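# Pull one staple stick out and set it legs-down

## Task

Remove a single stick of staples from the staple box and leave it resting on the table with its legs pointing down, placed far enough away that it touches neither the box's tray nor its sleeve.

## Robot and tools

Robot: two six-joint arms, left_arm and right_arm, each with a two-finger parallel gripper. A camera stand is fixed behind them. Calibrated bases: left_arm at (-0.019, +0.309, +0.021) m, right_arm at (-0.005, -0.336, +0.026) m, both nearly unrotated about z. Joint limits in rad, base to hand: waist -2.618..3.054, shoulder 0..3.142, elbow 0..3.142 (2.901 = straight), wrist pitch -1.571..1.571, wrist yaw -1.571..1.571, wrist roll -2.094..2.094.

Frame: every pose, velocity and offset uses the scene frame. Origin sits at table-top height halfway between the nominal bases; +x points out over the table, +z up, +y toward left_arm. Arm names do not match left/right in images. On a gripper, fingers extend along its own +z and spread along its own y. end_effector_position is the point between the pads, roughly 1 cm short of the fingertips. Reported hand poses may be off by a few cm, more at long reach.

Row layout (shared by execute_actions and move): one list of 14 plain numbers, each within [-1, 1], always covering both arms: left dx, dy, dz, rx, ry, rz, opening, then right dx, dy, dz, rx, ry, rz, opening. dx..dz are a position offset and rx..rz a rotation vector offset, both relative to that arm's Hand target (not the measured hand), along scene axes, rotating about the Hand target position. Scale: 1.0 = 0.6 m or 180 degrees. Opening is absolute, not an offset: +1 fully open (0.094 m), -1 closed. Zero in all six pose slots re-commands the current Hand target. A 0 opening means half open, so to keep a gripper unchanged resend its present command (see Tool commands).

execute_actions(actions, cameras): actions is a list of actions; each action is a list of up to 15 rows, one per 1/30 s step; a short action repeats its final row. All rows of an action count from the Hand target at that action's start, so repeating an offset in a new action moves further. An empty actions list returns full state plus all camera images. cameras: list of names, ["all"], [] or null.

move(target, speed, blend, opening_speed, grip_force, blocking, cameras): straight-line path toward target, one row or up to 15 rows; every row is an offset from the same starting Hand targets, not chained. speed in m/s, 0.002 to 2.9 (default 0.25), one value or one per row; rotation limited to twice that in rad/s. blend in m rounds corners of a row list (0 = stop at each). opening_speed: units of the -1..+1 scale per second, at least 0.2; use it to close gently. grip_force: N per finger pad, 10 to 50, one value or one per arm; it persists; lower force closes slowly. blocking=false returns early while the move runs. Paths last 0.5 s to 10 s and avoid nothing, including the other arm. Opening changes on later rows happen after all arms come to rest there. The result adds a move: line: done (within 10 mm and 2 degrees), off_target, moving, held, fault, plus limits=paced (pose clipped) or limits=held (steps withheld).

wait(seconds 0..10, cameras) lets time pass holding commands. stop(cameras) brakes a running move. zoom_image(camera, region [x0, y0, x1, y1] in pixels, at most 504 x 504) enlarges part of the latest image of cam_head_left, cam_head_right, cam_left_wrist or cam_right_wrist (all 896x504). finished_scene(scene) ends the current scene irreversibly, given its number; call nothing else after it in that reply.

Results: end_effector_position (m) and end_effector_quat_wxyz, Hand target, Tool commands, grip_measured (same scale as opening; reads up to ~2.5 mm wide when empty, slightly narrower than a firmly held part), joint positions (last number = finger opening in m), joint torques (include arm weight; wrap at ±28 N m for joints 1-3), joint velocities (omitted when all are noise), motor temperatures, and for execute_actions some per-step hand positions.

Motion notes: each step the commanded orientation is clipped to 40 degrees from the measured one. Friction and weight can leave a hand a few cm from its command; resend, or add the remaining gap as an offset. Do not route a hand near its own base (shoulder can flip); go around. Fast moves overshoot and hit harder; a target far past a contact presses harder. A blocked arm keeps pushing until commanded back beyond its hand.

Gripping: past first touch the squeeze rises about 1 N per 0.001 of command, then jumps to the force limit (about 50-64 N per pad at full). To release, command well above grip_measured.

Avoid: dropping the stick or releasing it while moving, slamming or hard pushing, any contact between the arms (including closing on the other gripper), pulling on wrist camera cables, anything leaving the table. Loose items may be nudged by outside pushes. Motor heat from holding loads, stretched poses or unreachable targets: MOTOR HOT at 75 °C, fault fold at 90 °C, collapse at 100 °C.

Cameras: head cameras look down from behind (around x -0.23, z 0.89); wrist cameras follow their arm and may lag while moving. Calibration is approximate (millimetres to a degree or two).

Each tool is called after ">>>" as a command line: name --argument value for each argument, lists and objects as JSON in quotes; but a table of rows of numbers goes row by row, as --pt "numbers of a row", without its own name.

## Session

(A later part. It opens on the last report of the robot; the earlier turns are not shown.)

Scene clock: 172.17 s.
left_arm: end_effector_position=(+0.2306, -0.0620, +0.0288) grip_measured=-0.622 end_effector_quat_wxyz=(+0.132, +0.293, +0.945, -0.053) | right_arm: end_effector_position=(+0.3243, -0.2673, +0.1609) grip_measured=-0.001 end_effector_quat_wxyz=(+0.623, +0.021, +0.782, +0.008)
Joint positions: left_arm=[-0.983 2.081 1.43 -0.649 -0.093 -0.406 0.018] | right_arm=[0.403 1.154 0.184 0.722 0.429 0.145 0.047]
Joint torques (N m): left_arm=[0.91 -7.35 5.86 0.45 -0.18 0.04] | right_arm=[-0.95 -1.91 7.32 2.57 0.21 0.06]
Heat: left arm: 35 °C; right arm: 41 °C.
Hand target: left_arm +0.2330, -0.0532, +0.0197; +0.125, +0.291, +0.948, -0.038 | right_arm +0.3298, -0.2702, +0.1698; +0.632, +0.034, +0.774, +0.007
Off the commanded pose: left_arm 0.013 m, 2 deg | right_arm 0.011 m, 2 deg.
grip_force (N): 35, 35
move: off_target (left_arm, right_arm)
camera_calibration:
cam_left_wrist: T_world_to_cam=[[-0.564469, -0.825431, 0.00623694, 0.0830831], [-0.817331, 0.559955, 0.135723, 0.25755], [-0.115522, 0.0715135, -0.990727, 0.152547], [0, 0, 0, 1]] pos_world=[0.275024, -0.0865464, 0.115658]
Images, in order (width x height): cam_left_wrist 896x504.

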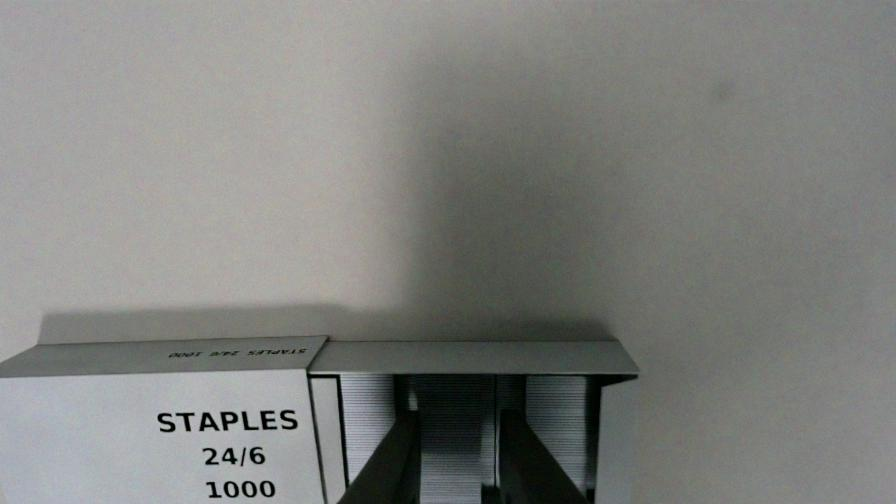

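>>> move --target '[0.001,0.003,-0.012,0,0,0,-0.625,0,0,0,0,0,0,0.0]' --cameras '["cam_left_wrist"]' --speed 0.05

>>> zoom_image --camera "cam_left_wrist" --region '[320, 300, 600, 480]'

Scene clock: 178.47 s.
left_arm: end_effector_position=(+0.2330, -0.0604, +0.0219) grip_measured=-0.622 end_effector_quat_wxyz=(+0.134, +0.292, +0.946, -0.053) | right_arm: end_effector_position=(+0.3243, -0.2673, +0.1609) grip_measured=-0.001 end_effector_quat_wxyz=(+0.623, +0.021, +0.782, +0.008)
Joint positions: left_arm=[-0.977 2.089 1.412 -0.619 -0.094 -0.402 0.018] | right_arm=[0.403 1.154 0.184 0.722 0.429 0.145 0.047]
Joint torques (N m): left_arm=[0.84 -7.58 5.81 0.4 -0.13 0.07] | right_arm=[-0.94 -1.91 7.32 2.57 0.21 0.06]
Heat: left arm: 35 °C; right arm: 41 °C.
Hand target: left_arm +0.2336, -0.0515, +0.0126; +0.125, +0.291, +0.948, -0.039 | right_arm +0.3298, -0.2702, +0.1698; +0.632, +0.034, +0.774, +0.007
Off the commanded pose: left_arm 0.013 m, 2 deg | right_arm 0.011 m, 2 deg.
grip_force (N): 35, 35
move: off_target (left_arm, right_arm)
camera_calibration:
cam_left_wrist: T_world_to_cam=[[-0.561937, -0.827161, 0.00564502, 0.0852291], [-0.819504, 0.557637, 0.132114, 0.259929], [-0.112427, 0.0696134, -0.991218, 0.144951], [0, 0, 0, 1]] pos_world=[0.277203, -0.0845381, 0.108857]
Images, in order (width x height): cam_left_wrist 896x504.

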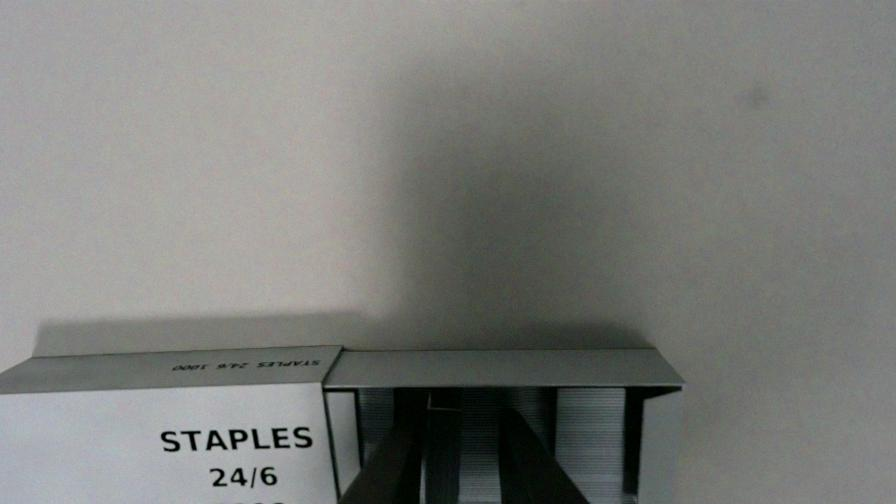

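Scaled by 1.800 from the camera's 896x504 image, which has a finer 1280x720 frame.

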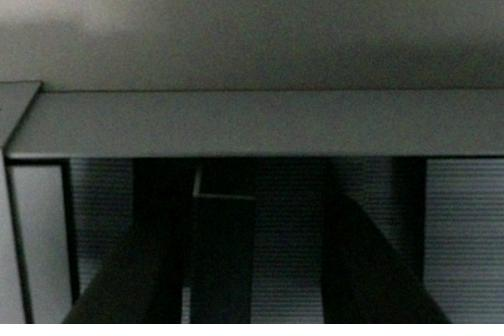

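>>> move --target '[0,0,0.065,0,0,0,-0.625,0,0,0,0,0,0,0.0]' --cameras '["cam_left_wrist"]' --speed 0.06

>>> zoom_image --camera "cam_left_wrist" --region '[320, 250, 600, 430]'

Scene clock: 193.37 s.
left_arm: end_effector_position=(+0.2267, -0.0503, +0.0293) grip_measured=-0.622 end_effector_quat_wxyz=(+0.109, +0.295, +0.949, -0.032) | right_arm: end_effector_position=(+0.3243, -0.2673, +0.1609) grip_measured=-0.001 end_effector_quat_wxyz=(+0.623, +0.021, +0.782, +0.008)
Joint positions: left_arm=[-0.977 2.087 1.458 -0.734 -0.094 -0.402 0.018] | right_arm=[0.403 1.154 0.184 0.722 0.429 0.145 0.047]
Joint torques (N m): left_arm=[0.73 -11.29 8.55 0.14 -0.17 0.09] | right_arm=[-0.95 -1.89 7.32 2.56 0.21 0.06]
Heat: left arm: 33 °C; right arm: 41 °C.
Hand target: left_arm +0.2336, -0.0515, +0.0515; +0.125, +0.291, +0.948, -0.038 | right_arm +0.3298, -0.2702, +0.1698; +0.632, +0.034, +0.774, +0.007
Off the commanded pose: left_arm 0.023 m, 2 deg | right_arm 0.011 m, 2 deg.
grip_force (N): 35, 35
move: off_target (left_arm, right_arm)
camera_calibration:
cam_left_wrist: T_world_to_cam=[[-0.562494, -0.826523, -0.0214664, 0.090921], [-0.813607, 0.54871, 0.192252, 0.244681], [-0.147122, 0.125606, -0.981111, 0.161307], [0, 0, 0, 1]] pos_world=[0.273948, -0.0793718, 0.113171]
Images, in order (width x height): cam_left_wrist 896x504.

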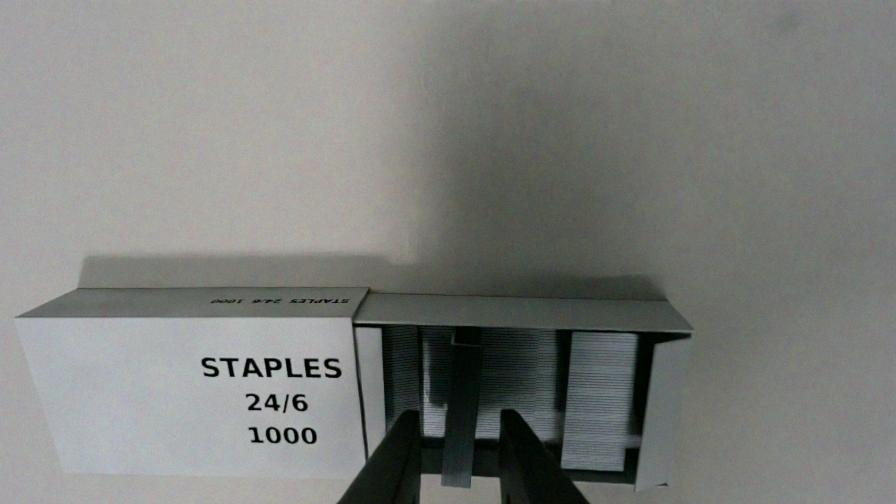

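Scaled by 1.800 from the camera's 896x504 image, which has a finer 1280x720 frame.

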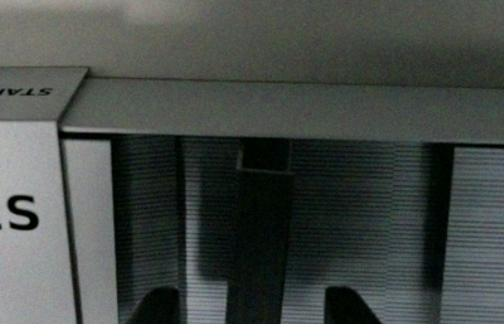

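>>> zoom_image --camera "cam_left_wrist" --region '[350, 290, 520, 500]'

Scaled by 2.400 from the camera's 896x504 image, which has a finer 1280x720 frame.

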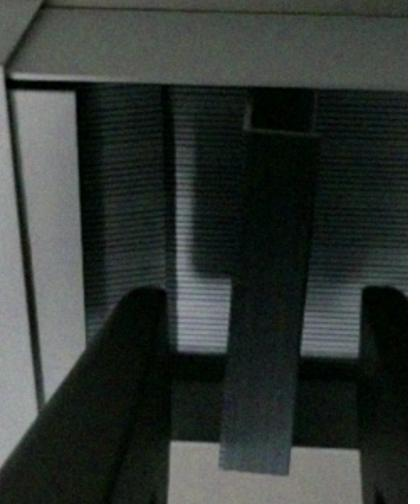

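>>> move --target '[0.003,-0.005,0.008,0,0,0,-0.625,0,0,0,0,0,0,0.0]' --cameras '["cam_left_wrist"]' --speed 0.06

>>> zoom_image --camera "cam_left_wrist" --region '[350, 250, 600, 460]'

Scene clock: 234.67 s.
left_arm: end_effector_position=(+0.2291, -0.0542, +0.0369) grip_measured=-0.622 end_effector_quat_wxyz=(+0.112, +0.294, +0.949, -0.034) | right_arm: end_effector_position=(+0.3243, -0.2673, +0.1609) grip_measured=-0.001 end_effector_quat_wxyz=(+0.623, +0.021, +0.782, +0.008)
Joint positions: left_arm=[-0.977 2.087 1.489 -0.758 -0.094 -0.402 0.018] | right_arm=[0.403 1.154 0.184 0.722 0.429 0.145 0.047]
Joint torques (N m): left_arm=[0.79 -10.81 8.53 0.12 -0.14 0.09] | right_arm=[-0.95 -1.91 7.32 2.57 0.21 0.06]
Motor temperatures (°C): left_arm=[23 38 30 26 23 24 24] | right_arm=[24 24 41 35 24 23 22]
Heat: left arm: 38 °C; right arm: 41 °C.
Hand target: left_arm +0.2354, -0.0545, +0.0563; +0.125, +0.291, +0.948, -0.038 | right_arm +0.3298, -0.2702, +0.1698; +0.632, +0.034, +0.774, +0.007
Off the commanded pose: left_arm 0.020 m, 2 deg | right_arm 0.011 m, 2 deg.
grip_force (N): 35, 35
move: off_target (left_arm, right_arm)
camera_calibration:
cam_left_wrist: T_world_to_cam=[[-0.562412, -0.826646, -0.0186739, 0.089104], [-0.81429, 0.5498, 0.186147, 0.247712], [-0.143611, 0.119897, -0.982344, 0.168584], [0, 0, 0, 1]] pos_world=[0.276033, -0.0827475, 0.12116]
Images, in order (width x height): cam_left_wrist 896x504.

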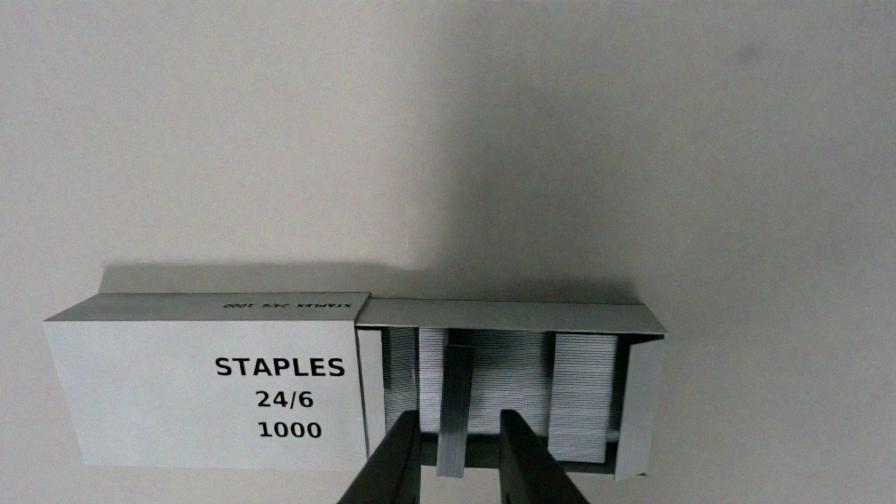

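Scaled by 2.016 from the camera's 896x504 image, which has a finer 1280x720 frame.

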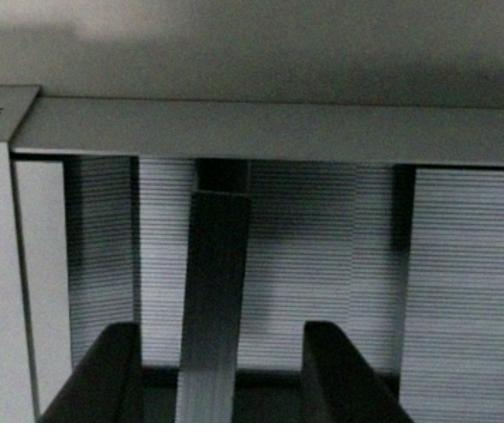

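>>> move --target '[-0.003,0.004,-0.044,0,0,0,-0.625,0,0,0,0,0,0,0.0]' --cameras '["cam_left_wrist"]' --speed 0.08

>>> zoom_image --camera "cam_left_wrist" --region '[350, 280, 600, 490]'

Scene clock: 241.40 s.
left_arm: end_effector_position=(+0.2313, -0.0576, +0.0287) grip_measured=-0.622 end_effector_quat_wxyz=(+0.124, +0.293, +0.947, -0.045) | right_arm: end_effector_position=(+0.3243, -0.2673, +0.1609) grip_measured=-0.001 end_effector_quat_wxyz=(+0.623, +0.021, +0.782, +0.008)
Joint positions: left_arm=[-0.977 2.087 1.446 -0.681 -0.094 -0.402 0.018] | right_arm=[0.403 1.154 0.184 0.722 0.429 0.145 0.047]
Joint torques (N m): left_arm=[0.75 -8.95 6.17 0.36 -0.16 0.07] | right_arm=[-0.95 -1.89 7.32 2.56 0.21 0.06]
Heat: left arm: 38 °C; right arm: 41 °C.
Hand target: left_arm +0.2336, -0.0522, +0.0300; +0.125, +0.291, +0.948, -0.039 | right_arm +0.3298, -0.2702, +0.1698; +0.632, +0.034, +0.774, +0.007
Off the commanded pose: left_arm 0.006 m, 1 deg | right_arm 0.011 m, 2 deg.
grip_force (N): 35, 35
move: off_target (right_arm)
camera_calibration:
cam_left_wrist: T_world_to_cam=[[-0.562193, -0.826989, -0.00521965, 0.0868899], [-0.817302, 0.554622, 0.156243, 0.254664], [-0.126316, 0.0921046, -0.987705, 0.155756], [0, 0, 0, 1]] pos_world=[0.276661, -0.0837309, 0.114505]
Images, in order (width x height): cam_left_wrist 896x504.

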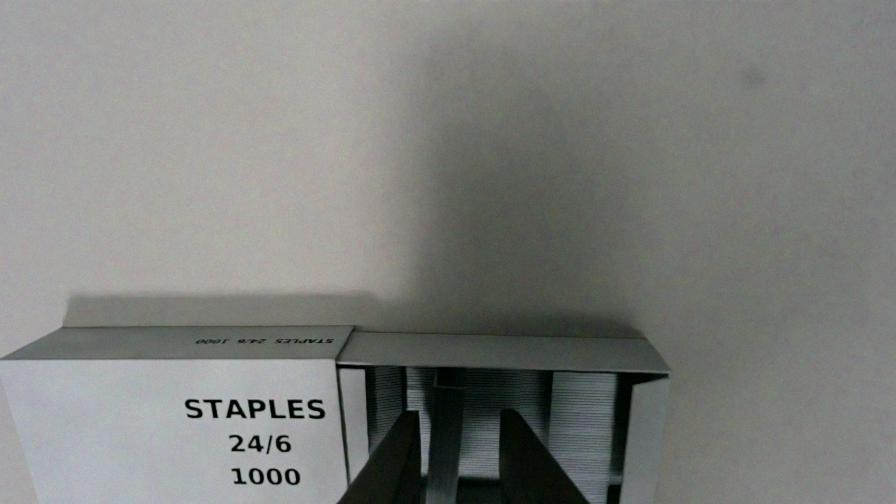

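Scaled by 2.016 from the camera's 896x504 image, which has a finer 1280x720 frame.

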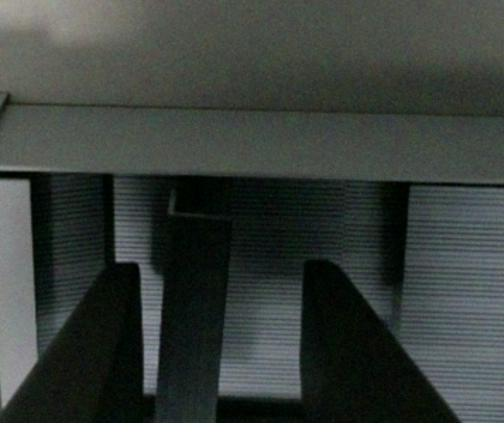

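>>> move --pt "0.003 0.006 -0.003 0 0 0 -0.625 0 0 0 0 0 0 0.0" --pt "0.003 0.006 -0.003 0 0 0 -0.93 0 0 0 0 0 0 0.0" --cameras '["cam_left_wrist"]' --speed 0.06 --opening_speed 0.25 --grip_force '[20,35]'

>>> zoom_image --camera "cam_left_wrist" --region '[350, 290, 600, 500]'

Scene clock: 289.23 s.
left_arm: end_effector_position=(+0.2331, -0.0538, +0.0253) grip_measured=-0.847 end_effector_quat_wxyz=(+0.124, +0.293, +0.947, -0.043) | right_arm: end_effector_position=(+0.3243, -0.2673, +0.1609) grip_measured=-0.001 end_effector_quat_wxyz=(+0.623, +0.021, +0.782, +0.008)
Joint positions: left_arm=[-0.969 2.087 1.432 -0.67 -0.094 -0.394 0.007] | right_arm=[0.403 1.154 0.184 0.722 0.429 0.145 0.047]
Joint torques (N m): left_arm=[0.77 -9.21 5.94 0.36 -0.14 0.08] | right_arm=[-0.94 -1.91 7.32 2.57 0.21 0.06]
Heat: left arm: 37 °C; right arm: 41 °C.
Hand target: left_arm +0.2353, -0.0485, +0.0281; +0.125, +0.291, +0.948, -0.038 | right_arm +0.3298, -0.2702, +0.1698; +0.632, +0.034, +0.774, +0.007
Off the commanded pose: left_arm 0.006 m, 1 deg | right_arm 0.011 m, 2 deg.
grip_force (N): 20, 35
move: off_target (right_arm)
camera_calibration:
cam_left_wrist: T_world_to_cam=[[-0.561699, -0.8273, -0.0083263, 0.0909205], [-0.817595, 0.553514, 0.158621, 0.254613], [-0.126618, 0.0959046, -0.987304, 0.152581], [0, 0, 0, 1]] pos_world=[0.27856, -0.0803467, 0.111014]
Images, in order (width x height): cam_left_wrist 896x504.

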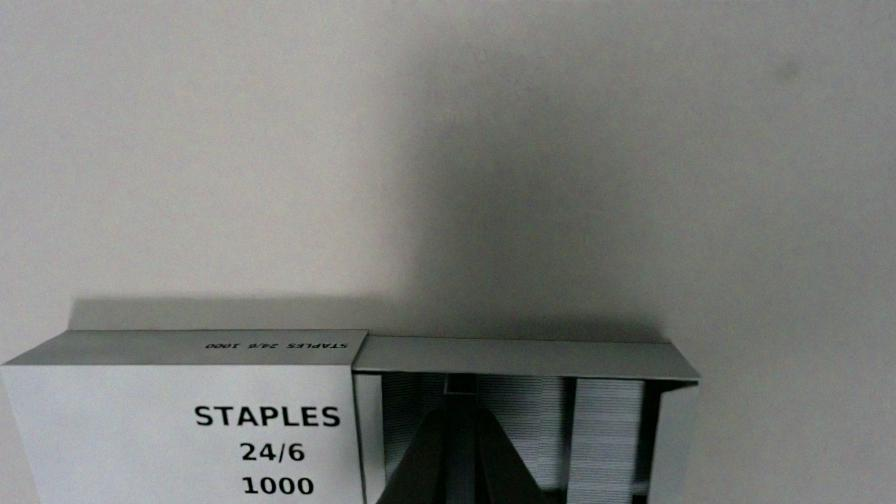

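Scaled by 2.016 from the camera's 896x504 image, which has a finer 1280x720 frame.

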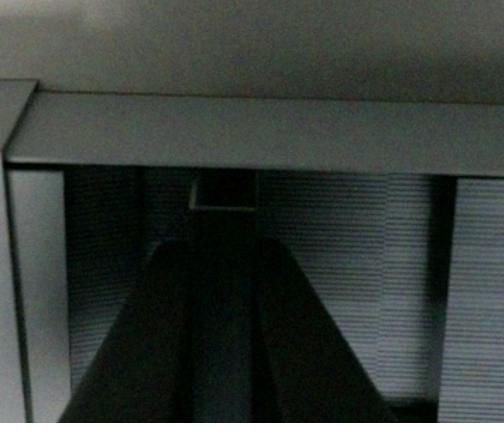

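>>> move --pt "0 0 0.125 0 0 0 -0.93 0 0 0 0 0 0 0.0" --pt "0.091 0.364 0.11 0 0 0 -0.93 0 0 0 0 0 0 0.0" --cameras '["cam_left_wrist","cam_head_right"]' --speed '[0.1,0.2]' --blend '[0.02,0]'

>>> zoom_image --camera "cam_left_wrist" --region '[380, 330, 540, 504]'

Scene clock: 310.47 s.
left_arm: end_effector_position=(+0.2934, +0.1705, +0.0872) grip_measured=-0.847 end_effector_quat_wxyz=(+0.119, +0.288, +0.950, -0.032) | right_arm: end_effector_position=(+0.3243, -0.2673, +0.1609) grip_measured=-0.001 end_effector_quat_wxyz=(+0.623, +0.021, +0.782, +0.008)
Joint positions: left_arm=[-0.365 1.645 1.112 -0.793 0.038 0.182 0.007] | right_arm=[0.403 1.154 0.184 0.722 0.429 0.145 0.047]
Joint torques (N m): left_arm=[0.18 -7.51 6.19 0.36 0.16 0.1] | right_arm=[-0.95 -1.91 7.32 2.57 0.21 0.06]
Heat: left arm: 37 °C; right arm: 41 °C.
Hand target: left_arm +0.2900, +0.1698, +0.0941; +0.125, +0.291, +0.948, -0.038 | right_arm +0.3298, -0.2702, +0.1698; +0.632, +0.034, +0.774, +0.007
Off the commanded pose: left_arm 0.008 m, 1 deg | right_arm 0.011 m, 2 deg.
grip_force (N): 20, 35
move: off_target (right_arm)
camera_calibration:
cam_left_wrist: T_world_to_cam=[[-0.550589, -0.834398, -0.0251426, 0.310319], [-0.824409, 0.538773, 0.173418, 0.173197], [-0.131153, 0.11621, -0.984527, 0.197455], [0, 0, 0, 1]] pos_world=[0.339541, 0.14267, 0.172166]
Images, in order (width x height): cam_head_right 896x504, cam_left_wrist 896x504.

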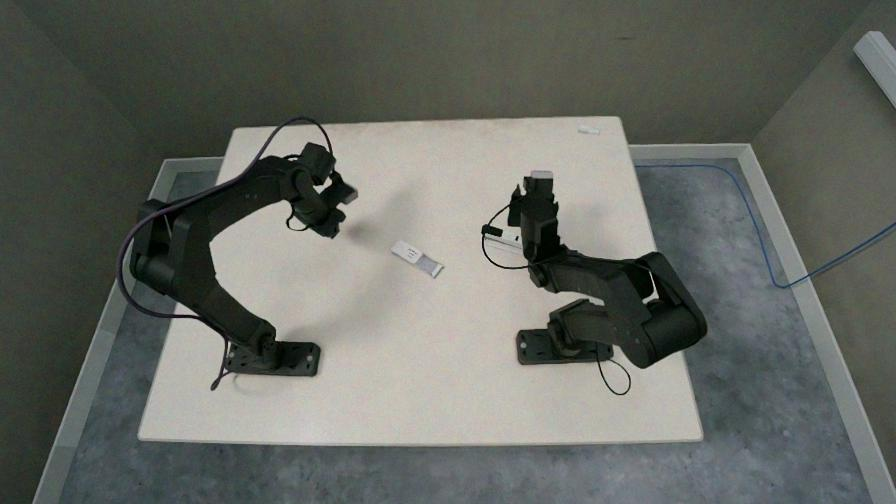

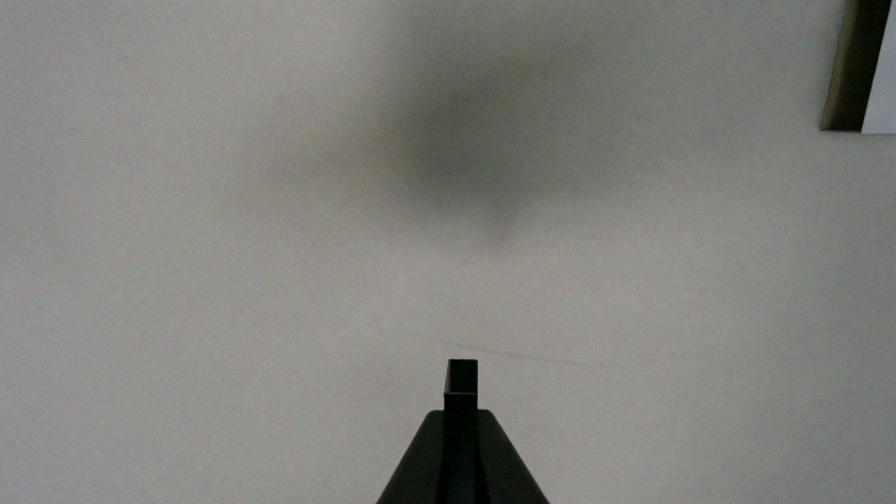

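Scaled by 2.897 from the camera's 896x504 image, which has a finer 1280x720 frame.

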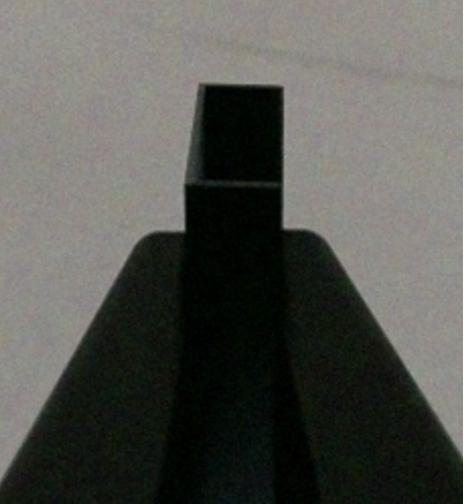

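>>> move --target '[0,0,-0.04,0.2296,-0.1563,0,-0.93,0,0,0,0,0,0,0.0]' --cameras '["cam_left_wrist","cam_head_right"]' --speed 0.25

>>> zoom_image --camera "cam_head_right" --region '[260, 160, 400, 270]'

Scene clock: 330.67 s.
left_arm: end_effector_position=(+0.2907, +0.1665, +0.0696) grip_measured=-0.847 end_effector_quat_wxyz=(+0.236, +0.319, +0.848, +0.350) | right_arm: end_effector_position=(+0.3243, -0.2673, +0.1609) grip_measured=-0.001 end_effector_quat_wxyz=(+0.623, +0.021, +0.782, +0.008)
Joint positions: left_arm=[-0.814 1.801 0.965 -0.615 -0.866 -0.077 0.007] | right_arm=[0.403 1.154 0.184 0.722 0.429 0.145 0.047]
Joint torques (N m): left_arm=[-0.62 -5.12 5.63 0.1 -0.79 -0.13] | right_arm=[-0.94 -1.91 7.31 2.56 0.21 0.06]
Heat: left arm: 34 °C; right arm: 41 °C.
Hand target: left_arm +0.2900, +0.1699, +0.0701; +0.237, +0.316, +0.843, +0.365 | right_arm +0.3298, -0.2702, +0.1698; +0.632, +0.034, +0.774, +0.007
Off the commanded pose: left_arm 0.003 m, 2 deg | right_arm 0.011 m, 2 deg.
grip_force (N): 20, 35
move: off_target (right_arm)
camera_calibration:
cam_left_wrist: T_world_to_cam=[[-0.364427, -0.543419, -0.756233, 0.253383], [-0.883217, 0.459091, 0.0957239, 0.211876], [0.295162, 0.702802, -0.647262, -0.0649221], [0, 0, 0, 1]] pos_world=[0.298634, 0.0860501, 0.129313]
Images, in order (width x height): cam_head_right 896x504, cam_left_wrist 896x504.

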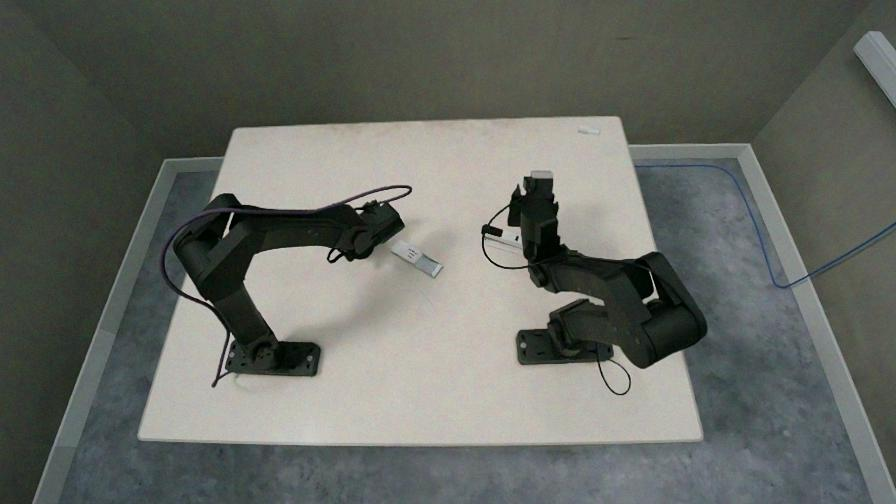

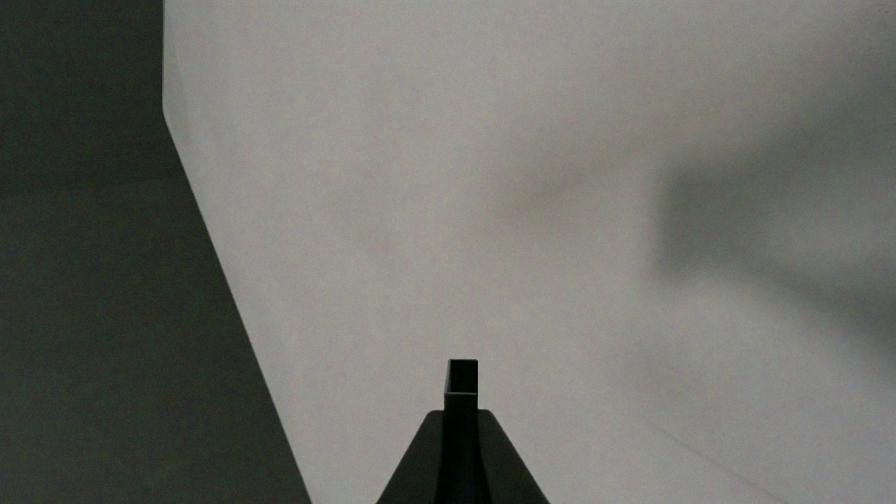

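Scaled by 3.600 from the camera's 896x504 image, which has a finer 1280x720 frame.

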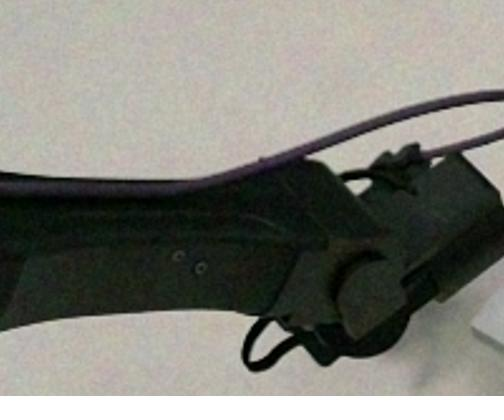

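>>> zoom_image --camera "cam_left_wrist" --region '[430, 345, 500, 415]'

Scaled by 7.200 from the camera's 896x504 image, which has a finer 1280x720 frame.

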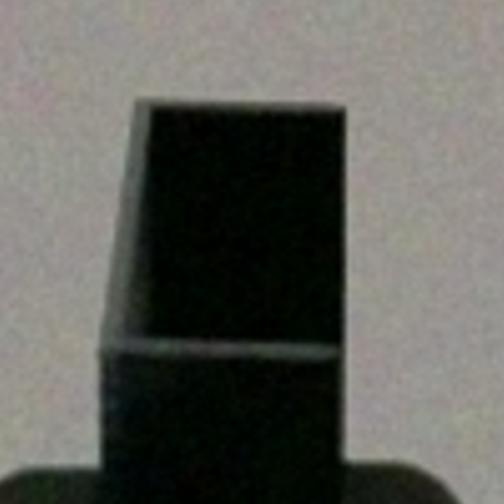

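>>> move --target '[0,0.004,-0.072,0,0,0,-0.93,0,0,0,0,0,0,0.0]' --cameras '["cam_left_wrist"]' --speed 0.1

>>> zoom_image --camera "cam_left_wrist" --region '[380, 300, 560, 480]'

Scene clock: 340.80 s.
left_arm: end_effector_position=(+0.2901, +0.1677, +0.0261) grip_measured=-0.847 end_effector_quat_wxyz=(+0.236, +0.318, +0.848, +0.351) | right_arm: end_effector_position=(+0.3243, -0.2673, +0.1609) grip_measured=-0.001 end_effector_quat_wxyz=(+0.623, +0.021, +0.782, +0.008)
Joint positions: left_arm=[-0.814 1.912 0.894 -0.433 -0.869 -0.077 0.007] | right_arm=[0.403 1.154 0.184 0.722 0.429 0.145 0.047]
Joint torques (N m): left_arm=[-0.08 -5.7 4.88 0.15 -0.73 -0.04] | right_arm=[-0.95 -1.91 7.32 2.56 0.21 0.06]
Motor temperatures (°C): left_arm=[23 33 29 25 23 24 24] | right_arm=[23 23 41 36 23 23 21]
Heat: left arm: 33 °C; right arm: 41 °C.
Hand target: left_arm +0.2899, +0.1723, +0.0269; +0.237, +0.316, +0.843, +0.365 | right_arm +0.3298, -0.2702, +0.1698; +0.632, +0.034, +0.774, +0.007
Off the commanded pose: left_arm 0.005 m, 2 deg | right_arm 0.011 m, 2 deg.
grip_force (N): 20, 35
move: off_target (right_arm)
camera_calibration:
cam_left_wrist: T_world_to_cam=[[-0.362864, -0.542114, -0.757919, 0.220253], [-0.883661, 0.458339, 0.09523, 0.215211], [0.295758, 0.704299, -0.64536, -0.0941036], [0, 0, 0, 1]] pos_world=[0.297927, 0.08704, 0.085709]
Images, in order (width x height): cam_left_wrist 896x504.

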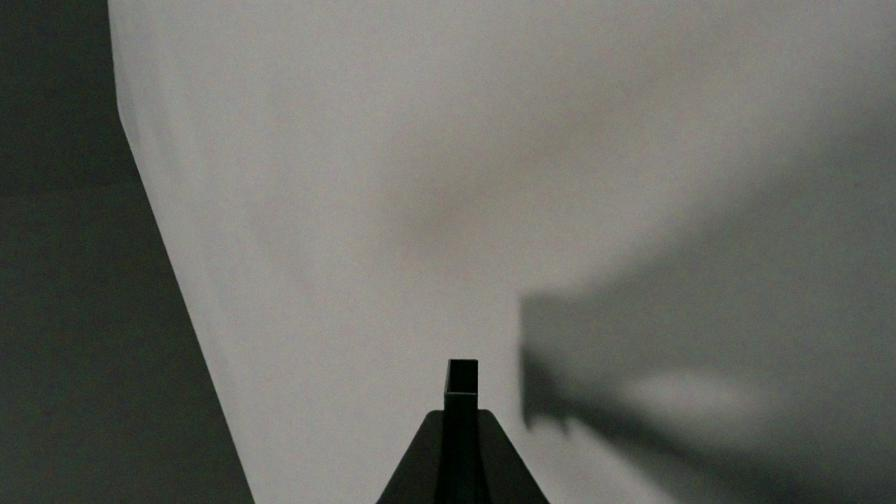

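Scaled by 2.800 from the camera's 896x504 image, which has a finer 1280x720 frame.

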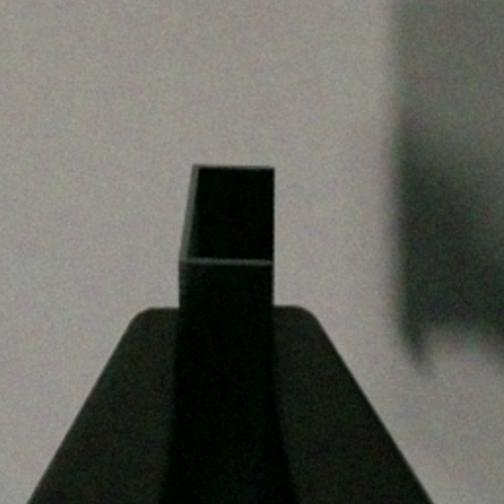

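>>> move --target '[0,0,-0.009,0,0,0,-0.93,0,0,0,0,0,0,0.0]' --cameras '["cam_left_wrist"]' --speed 0.06

>>> zoom_image --camera "cam_left_wrist" --region '[380, 300, 560, 480]'

Scene clock: 345.30 s.
left_arm: end_effector_position=(+0.2910, +0.1667, +0.0224) grip_measured=-0.847 end_effector_quat_wxyz=(+0.239, +0.317, +0.848, +0.350) | right_arm: end_effector_position=(+0.3243, -0.2673, +0.1609) grip_measured=-0.001 end_effector_quat_wxyz=(+0.623, +0.021, +0.782, +0.008)
Joint positions: left_arm=[-0.814 1.924 0.89 -0.411 -0.869 -0.077 0.007] | right_arm=[0.403 1.154 0.184 0.722 0.429 0.145 0.047]
Joint torques (N m): left_arm=[0.01 -5.33 4.6 0.15 -0.74 -0.04] | right_arm=[-0.94 -1.91 7.31 2.56 0.21 0.06]
Heat: left arm: 33 °C; right arm: 41 °C.
Hand target: left_arm +0.2900, +0.1722, +0.0215; +0.237, +0.316, +0.843, +0.365 | right_arm +0.3298, -0.2702, +0.1698; +0.632, +0.034, +0.774, +0.007
Off the commanded pose: left_arm 0.006 m, 2 deg | right_arm 0.011 m, 2 deg.
grip_force (N): 20, 35
move: off_target (right_arm)
camera_calibration:
cam_left_wrist: T_world_to_cam=[[-0.359586, -0.545807, -0.756831, 0.216879], [-0.884056, 0.458797, 0.0891609, 0.217016], [0.298567, 0.701142, -0.647501, -0.0963488], [0, 0, 0, 1]] pos_world=[0.298608, 0.086362, 0.0824058]
Images, in order (width x height): cam_left_wrist 896x504.

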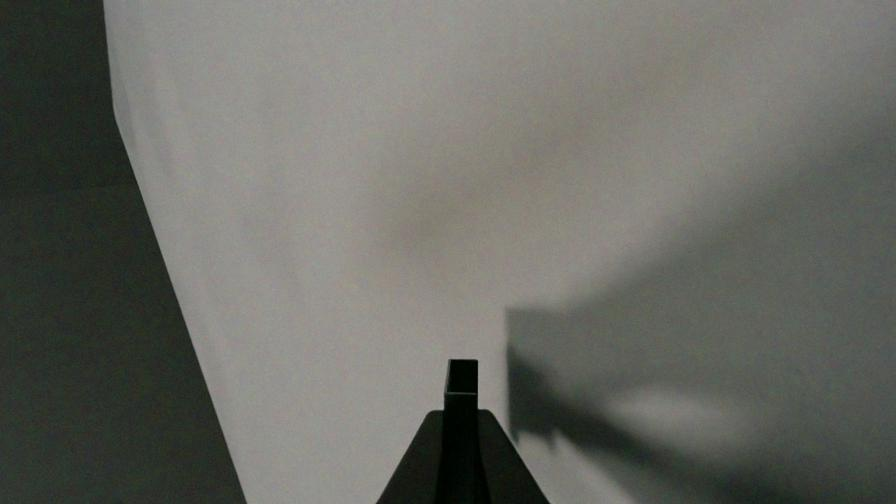

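Scaled by 2.800 from the camera's 896x504 image, which has a finer 1280x720 frame.

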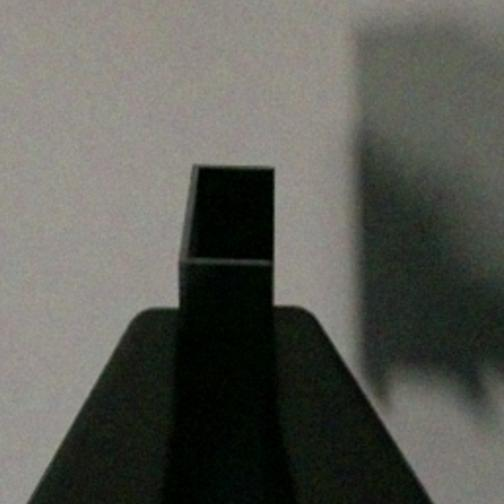

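>>> move --target '[0,0,-0.008,0,0,0,-0.93,0,0,0,0,0,0,0.0]' --cameras '["cam_left_wrist"]' --speed 0.05

>>> zoom_image --camera "cam_left_wrist" --region '[380, 300, 560, 480]'

Scene clock: 350.83 s.
left_arm: end_effector_position=(+0.2909, +0.1668, +0.0174) grip_measured=-0.847 end_effector_quat_wxyz=(+0.239, +0.317, +0.848, +0.350) | right_arm: end_effector_position=(+0.3243, -0.2673, +0.1609) grip_measured=-0.001 end_effector_quat_wxyz=(+0.623, +0.021, +0.782, +0.008)
Joint positions: left_arm=[-0.814 1.939 0.885 -0.391 -0.869 -0.077 0.007] | right_arm=[0.403 1.154 0.184 0.722 0.429 0.145 0.047]
Joint torques (N m): left_arm=[-0.08 -5.64 4.49 0.2 -0.74 -0.03] | right_arm=[-0.95 -1.91 7.32 2.57 0.21 0.06]
Heat: left arm: 33 °C; right arm: 41 °C.
Hand target: left_arm +0.2899, +0.1724, +0.0167; +0.237, +0.316, +0.843, +0.365 | right_arm +0.3298, -0.2702, +0.1698; +0.632, +0.034, +0.774, +0.007
Off the commanded pose: left_arm 0.006 m, 2 deg | right_arm 0.011 m, 2 deg.
grip_force (N): 20, 35
move: off_target (right_arm)
camera_calibration:
cam_left_wrist: T_world_to_cam=[[-0.359928, -0.545405, -0.756958, 0.213191], [-0.884024, 0.45873, 0.0898217, 0.217276], [0.29825, 0.701499, -0.647261, -0.0995799], [0, 0, 0, 1]] pos_world=[0.29851, 0.0864595, 0.0774061]
Images, in order (width x height): cam_left_wrist 896x504.

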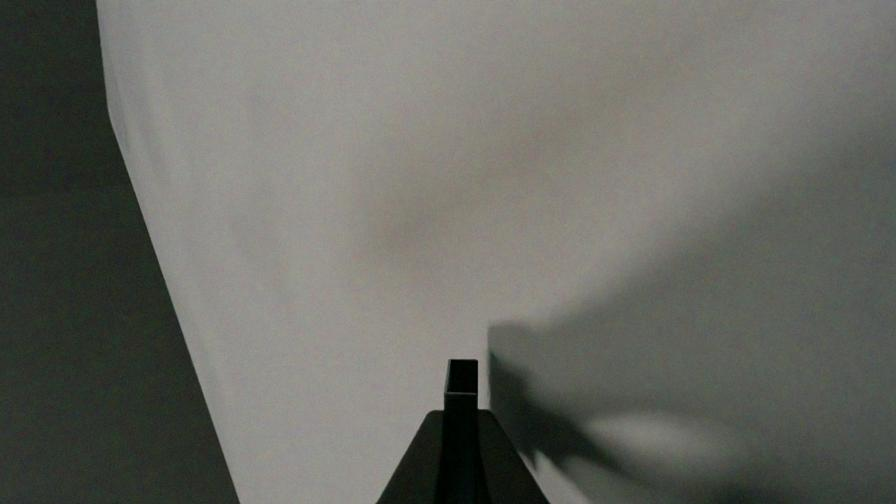

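Scaled by 2.800 from the camera's 896x504 image, which has a finer 1280x720 frame.

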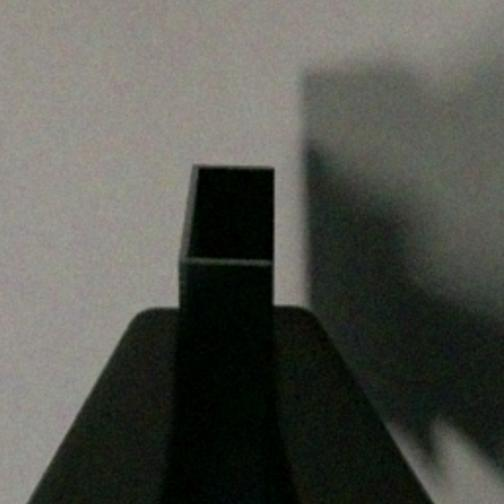

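>>> move --target '[0,0,0.003,0,0,0,-0.72,0,0,0,0,0,0,0.0]' --cameras '["cam_left_wrist"]' --speed 0.05 --opening_speed 0.2

>>> zoom_image --camera "cam_left_wrist" --region '[380, 300, 560, 480]'

Scene clock: 360.23 s.
left_arm: end_effector_position=(+0.2911, +0.1669, +0.0177) grip_measured=-0.723 end_effector_quat_wxyz=(+0.239, +0.317, +0.848, +0.351) | right_arm: end_effector_position=(+0.3243, -0.2673, +0.1609) grip_measured=-0.001 end_effector_quat_wxyz=(+0.623, +0.021, +0.782, +0.008)
Joint positions: left_arm=[-0.814 1.939 0.885 -0.39 -0.871 -0.077 0.013] | right_arm=[0.403 1.154 0.184 0.722 0.429 0.145 0.047]
Joint torques (N m): left_arm=[0.05 -5.91 4.63 0.12 -0.74 -0.03] | right_arm=[-0.94 -1.91 7.32 2.57 0.21 0.06]
Heat: left arm: 33 °C; right arm: 41 °C.
Hand target: left_arm +0.2900, +0.1723, +0.0185; +0.237, +0.316, +0.843, +0.365 | right_arm +0.3298, -0.2702, +0.1698; +0.632, +0.034, +0.774, +0.007
Off the commanded pose: left_arm 0.006 m, 2 deg | right_arm 0.011 m, 2 deg.
grip_force (N): 20, 35
move: off_target (right_arm)
camera_calibration:
cam_left_wrist: T_world_to_cam=[[-0.358415, -0.544905, -0.758035, 0.213071], [-0.884265, 0.458525, 0.0884941, 0.217613], [0.299357, 0.702021, -0.646182, -0.0999024], [0, 0, 0, 1]] pos_world=[0.298702, 0.086456, 0.0777026]
Images, in order (width x height): cam_left_wrist 896x504.

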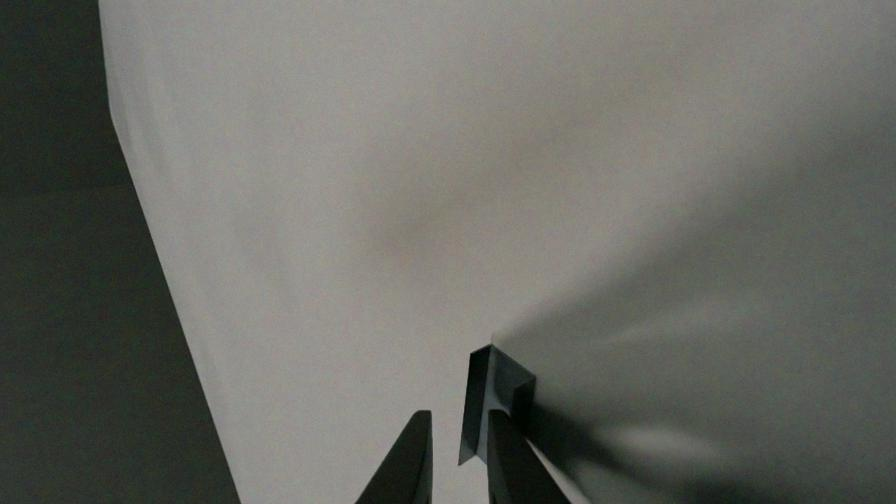

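Scaled by 2.800 from the camera's 896x504 image, which has a finer 1280x720 frame.

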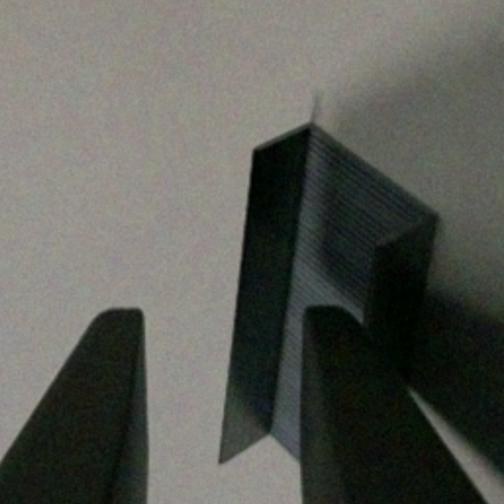

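>>> move --pt "-0.0433 -0.0633 0.0643 0 0 0 -0.72 0 0 0 0 0 0 0.0" --pt "-0.025 0.005 0.136 -0.2296 0.1563 0 -0.5 0 0 0 0 0 0 0.0" --cameras '["cam_left_wrist"]' --speed '[0.1,0.3]' --blend '[0.01,0]'

>>> zoom_image --camera "cam_left_wrist" --region '[380, 180, 560, 340]'

Scene clock: 413.83 s.
left_arm: end_effector_position=(+0.2736, +0.1764, +0.0895) grip_measured=-0.503 end_effector_quat_wxyz=(+0.120, +0.290, +0.949, -0.032) | right_arm: end_effector_position=(+0.3243, -0.2673, +0.1609) grip_measured=-0.001 end_effector_quat_wxyz=(+0.623, +0.021, +0.782, +0.008)
Joint positions: left_arm=[-0.373 1.565 1.038 -0.798 0.037 0.179 0.023] | right_arm=[0.403 1.154 0.184 0.722 0.429 0.145 0.047]
Joint torques (N m): left_arm=[0.55 -5.87 8.91 0.16 0.16 0.09] | right_arm=[-0.94 -1.91 7.32 2.57 0.21 0.06]
Heat: left arm: 32 °C; right arm: 41 °C.
Hand target: left_arm +0.2750, +0.1752, +0.1001; +0.125, +0.291, +0.948, -0.038 | right_arm +0.3298, -0.2702, +0.1698; +0.632, +0.034, +0.774, +0.007
Off the commanded pose: left_arm 0.011 m, 1 deg | right_arm 0.011 m, 2 deg.
grip_force (N): 20, 35
move: off_target (left_arm, right_arm); target 2's new opening was sent with left_arm's hand 0.011 m and 1 deg from that target
camera_calibration:
cam_left_wrist: T_world_to_cam=[[-0.554703, -0.831662, -0.02537, 0.3051], [-0.821887, 0.542923, 0.172441, 0.151859], [-0.129639, 0.116505, -0.984693, 0.195911], [0, 0, 0, 1]] pos_world=[0.319449, 0.148468, 0.174466]
Images, in order (width x height): cam_left_wrist 896x504.

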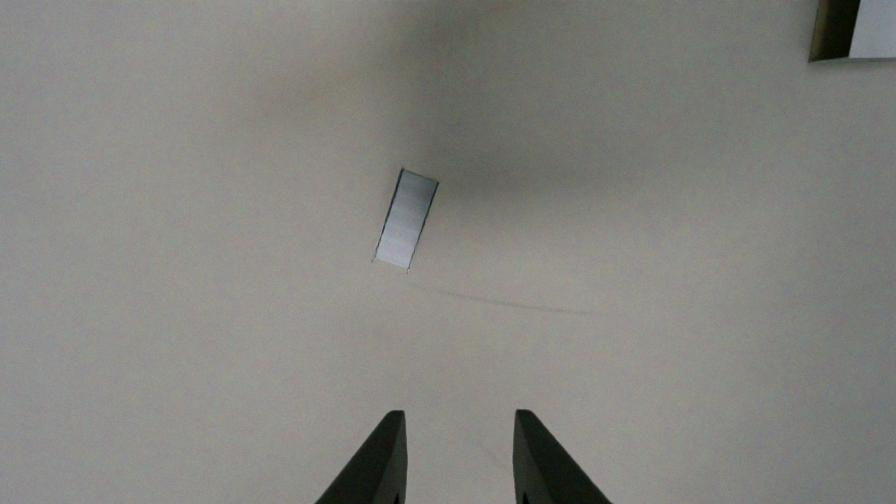

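Scaled by 2.800 from the camera's 896x504 image, which has a finer 1280x720 frame.

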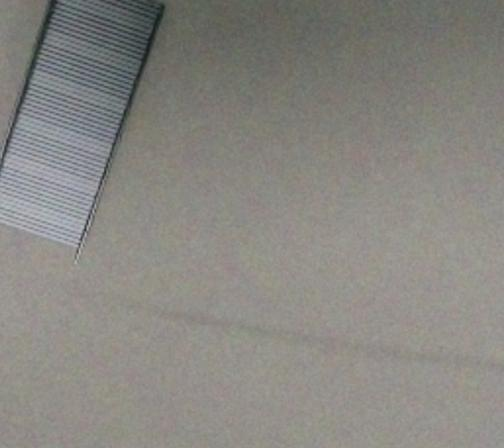

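>>> move --target '[0.025,0.053,-0.085,-0.1516,-0.1632,-0.093,-0.35,0,0,0,0,0,0,0.0]' --cameras '["cam_left_wrist"]' --speed 0.25

Scene clock: 488.17 s.
left_arm: end_effector_position=(+0.2935, +0.2091, +0.0500) grip_measured=-0.353 end_effector_quat_wxyz=(+0.415, +0.383, +0.803, -0.189) | right_arm: end_effector_position=(+0.3243, -0.2673, +0.1610) grip_measured=-0.001 end_effector_quat_wxyz=(+0.623, +0.021, +0.782, +0.008)
Joint positions: left_arm=[0.086 1.542 0.423 0.247 0.703 0.674 0.03] | right_arm=[0.403 1.154 0.184 0.722 0.429 0.145 0.047]
Joint torques (N m): left_arm=[0.62 -3.04 5.09 1.06 0.62 0.13] | right_arm=[-0.95 -1.91 7.32 2.56 0.21 0.06]
Heat: left arm: 32 °C; right arm: 41 °C.
Hand target: left_arm +0.2900, +0.2071, +0.0492; +0.415, +0.386, +0.799, -0.201 | right_arm +0.3298, -0.2702, +0.1699; +0.632, +0.034, +0.774, +0.007
Off the commanded pose: left_arm 0.004 m, 1 deg | right_arm 0.011 m, 2 deg.
grip_force (N): 20, 35
move: off_target (right_arm)
camera_calibration:
cam_left_wrist: T_world_to_cam=[[-0.763308, -0.645572, -0.0244542, 0.364548], [-0.549464, 0.66865, -0.500996, 0.0847675], [0.33978, -0.368978, -0.865104, 0.113654], [0, 0, 0, 1]] pos_world=[0.286222, 0.220598, 0.149706]
Images, in order (width x height): cam_left_wrist 896x504.

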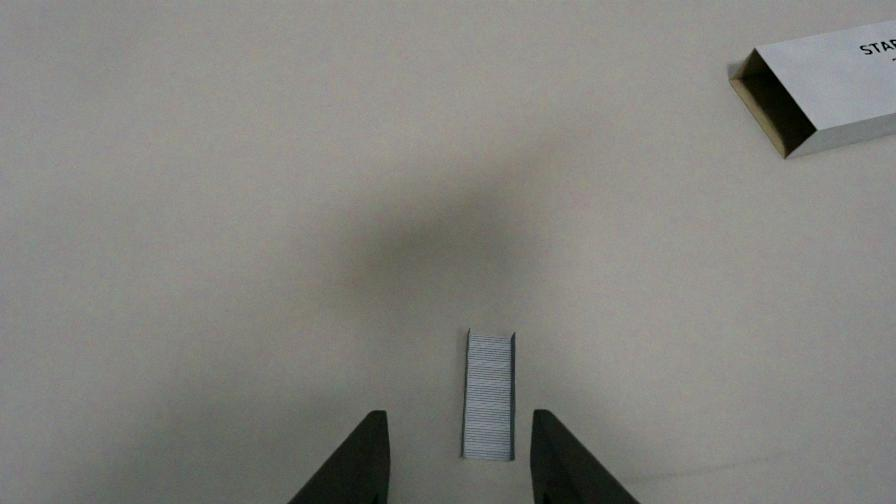

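>>> move --target '[0.001,-0.0227,-0.0503,0,0,0,-0.35,0,0,0,0,0,0,0.0]' --cameras '["cam_left_wrist"]' --speed 0.08

>>> zoom_image --camera "cam_left_wrist" --region '[370, 360, 570, 504]'

Scene clock: 512.00 s.
left_arm: end_effector_position=(+0.2965, +0.1951, +0.0267) grip_measured=-0.353 end_effector_quat_wxyz=(+0.428, +0.388, +0.792, -0.197) | right_arm: end_effector_position=(+0.3243, -0.2673, +0.1610) grip_measured=-0.001 end_effector_quat_wxyz=(+0.623, +0.021, +0.782, +0.008)
Joint positions: left_arm=[0.04 1.703 0.376 0.511 0.702 0.625 0.03] | right_arm=[0.403 1.154 0.184 0.722 0.429 0.145 0.047]
Joint torques (N m): left_arm=[-0.85 -3.18 4 1.04 0.17 0.03] | right_arm=[-0.94 -1.91 7.32 2.57 0.21 0.06]
Heat: left arm: 30 °C; right arm: 41 °C.
Hand target: left_arm +0.2906, +0.1935, +0.0189; +0.415, +0.386, +0.799, -0.201 | right_arm +0.3298, -0.2702, +0.1699; +0.632, +0.034, +0.774, +0.007
Off the commanded pose: left_arm 0.010 m, 2 deg | right_arm 0.011 m, 2 deg.
grip_force (N): 20, 35
move: off_target (right_arm)
camera_calibration:
cam_left_wrist: T_world_to_cam=[[-0.77342, -0.633194, -0.0297879, 0.357961], [-0.524528, 0.665661, -0.530816, 0.0781105], [0.355938, -0.394919, -0.846963, 0.0871094], [0, 0, 0, 1]] pos_world=[0.28682, 0.209065, 0.125904]
Images, in order (width x height): cam_left_wrist 896x504.

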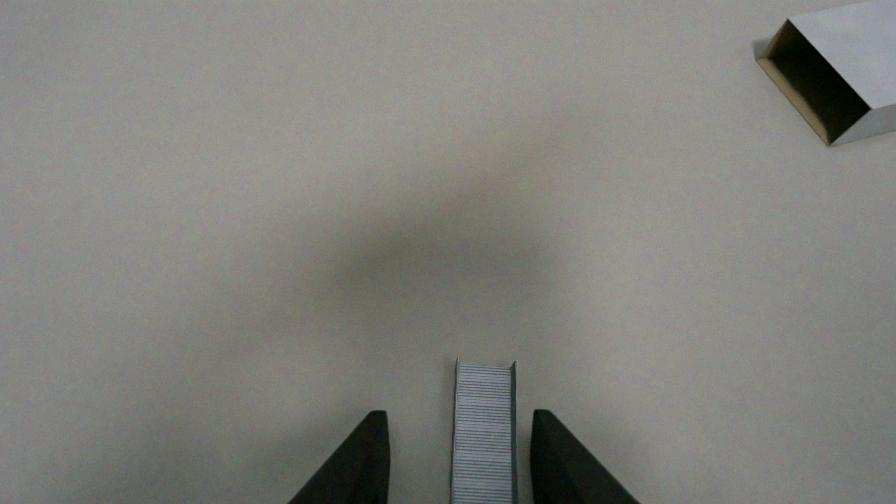

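Scaled by 2.520 from the camera's 896x504 image, which has a finer 1280x720 frame.

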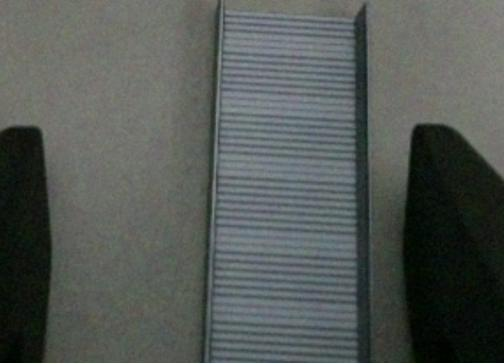

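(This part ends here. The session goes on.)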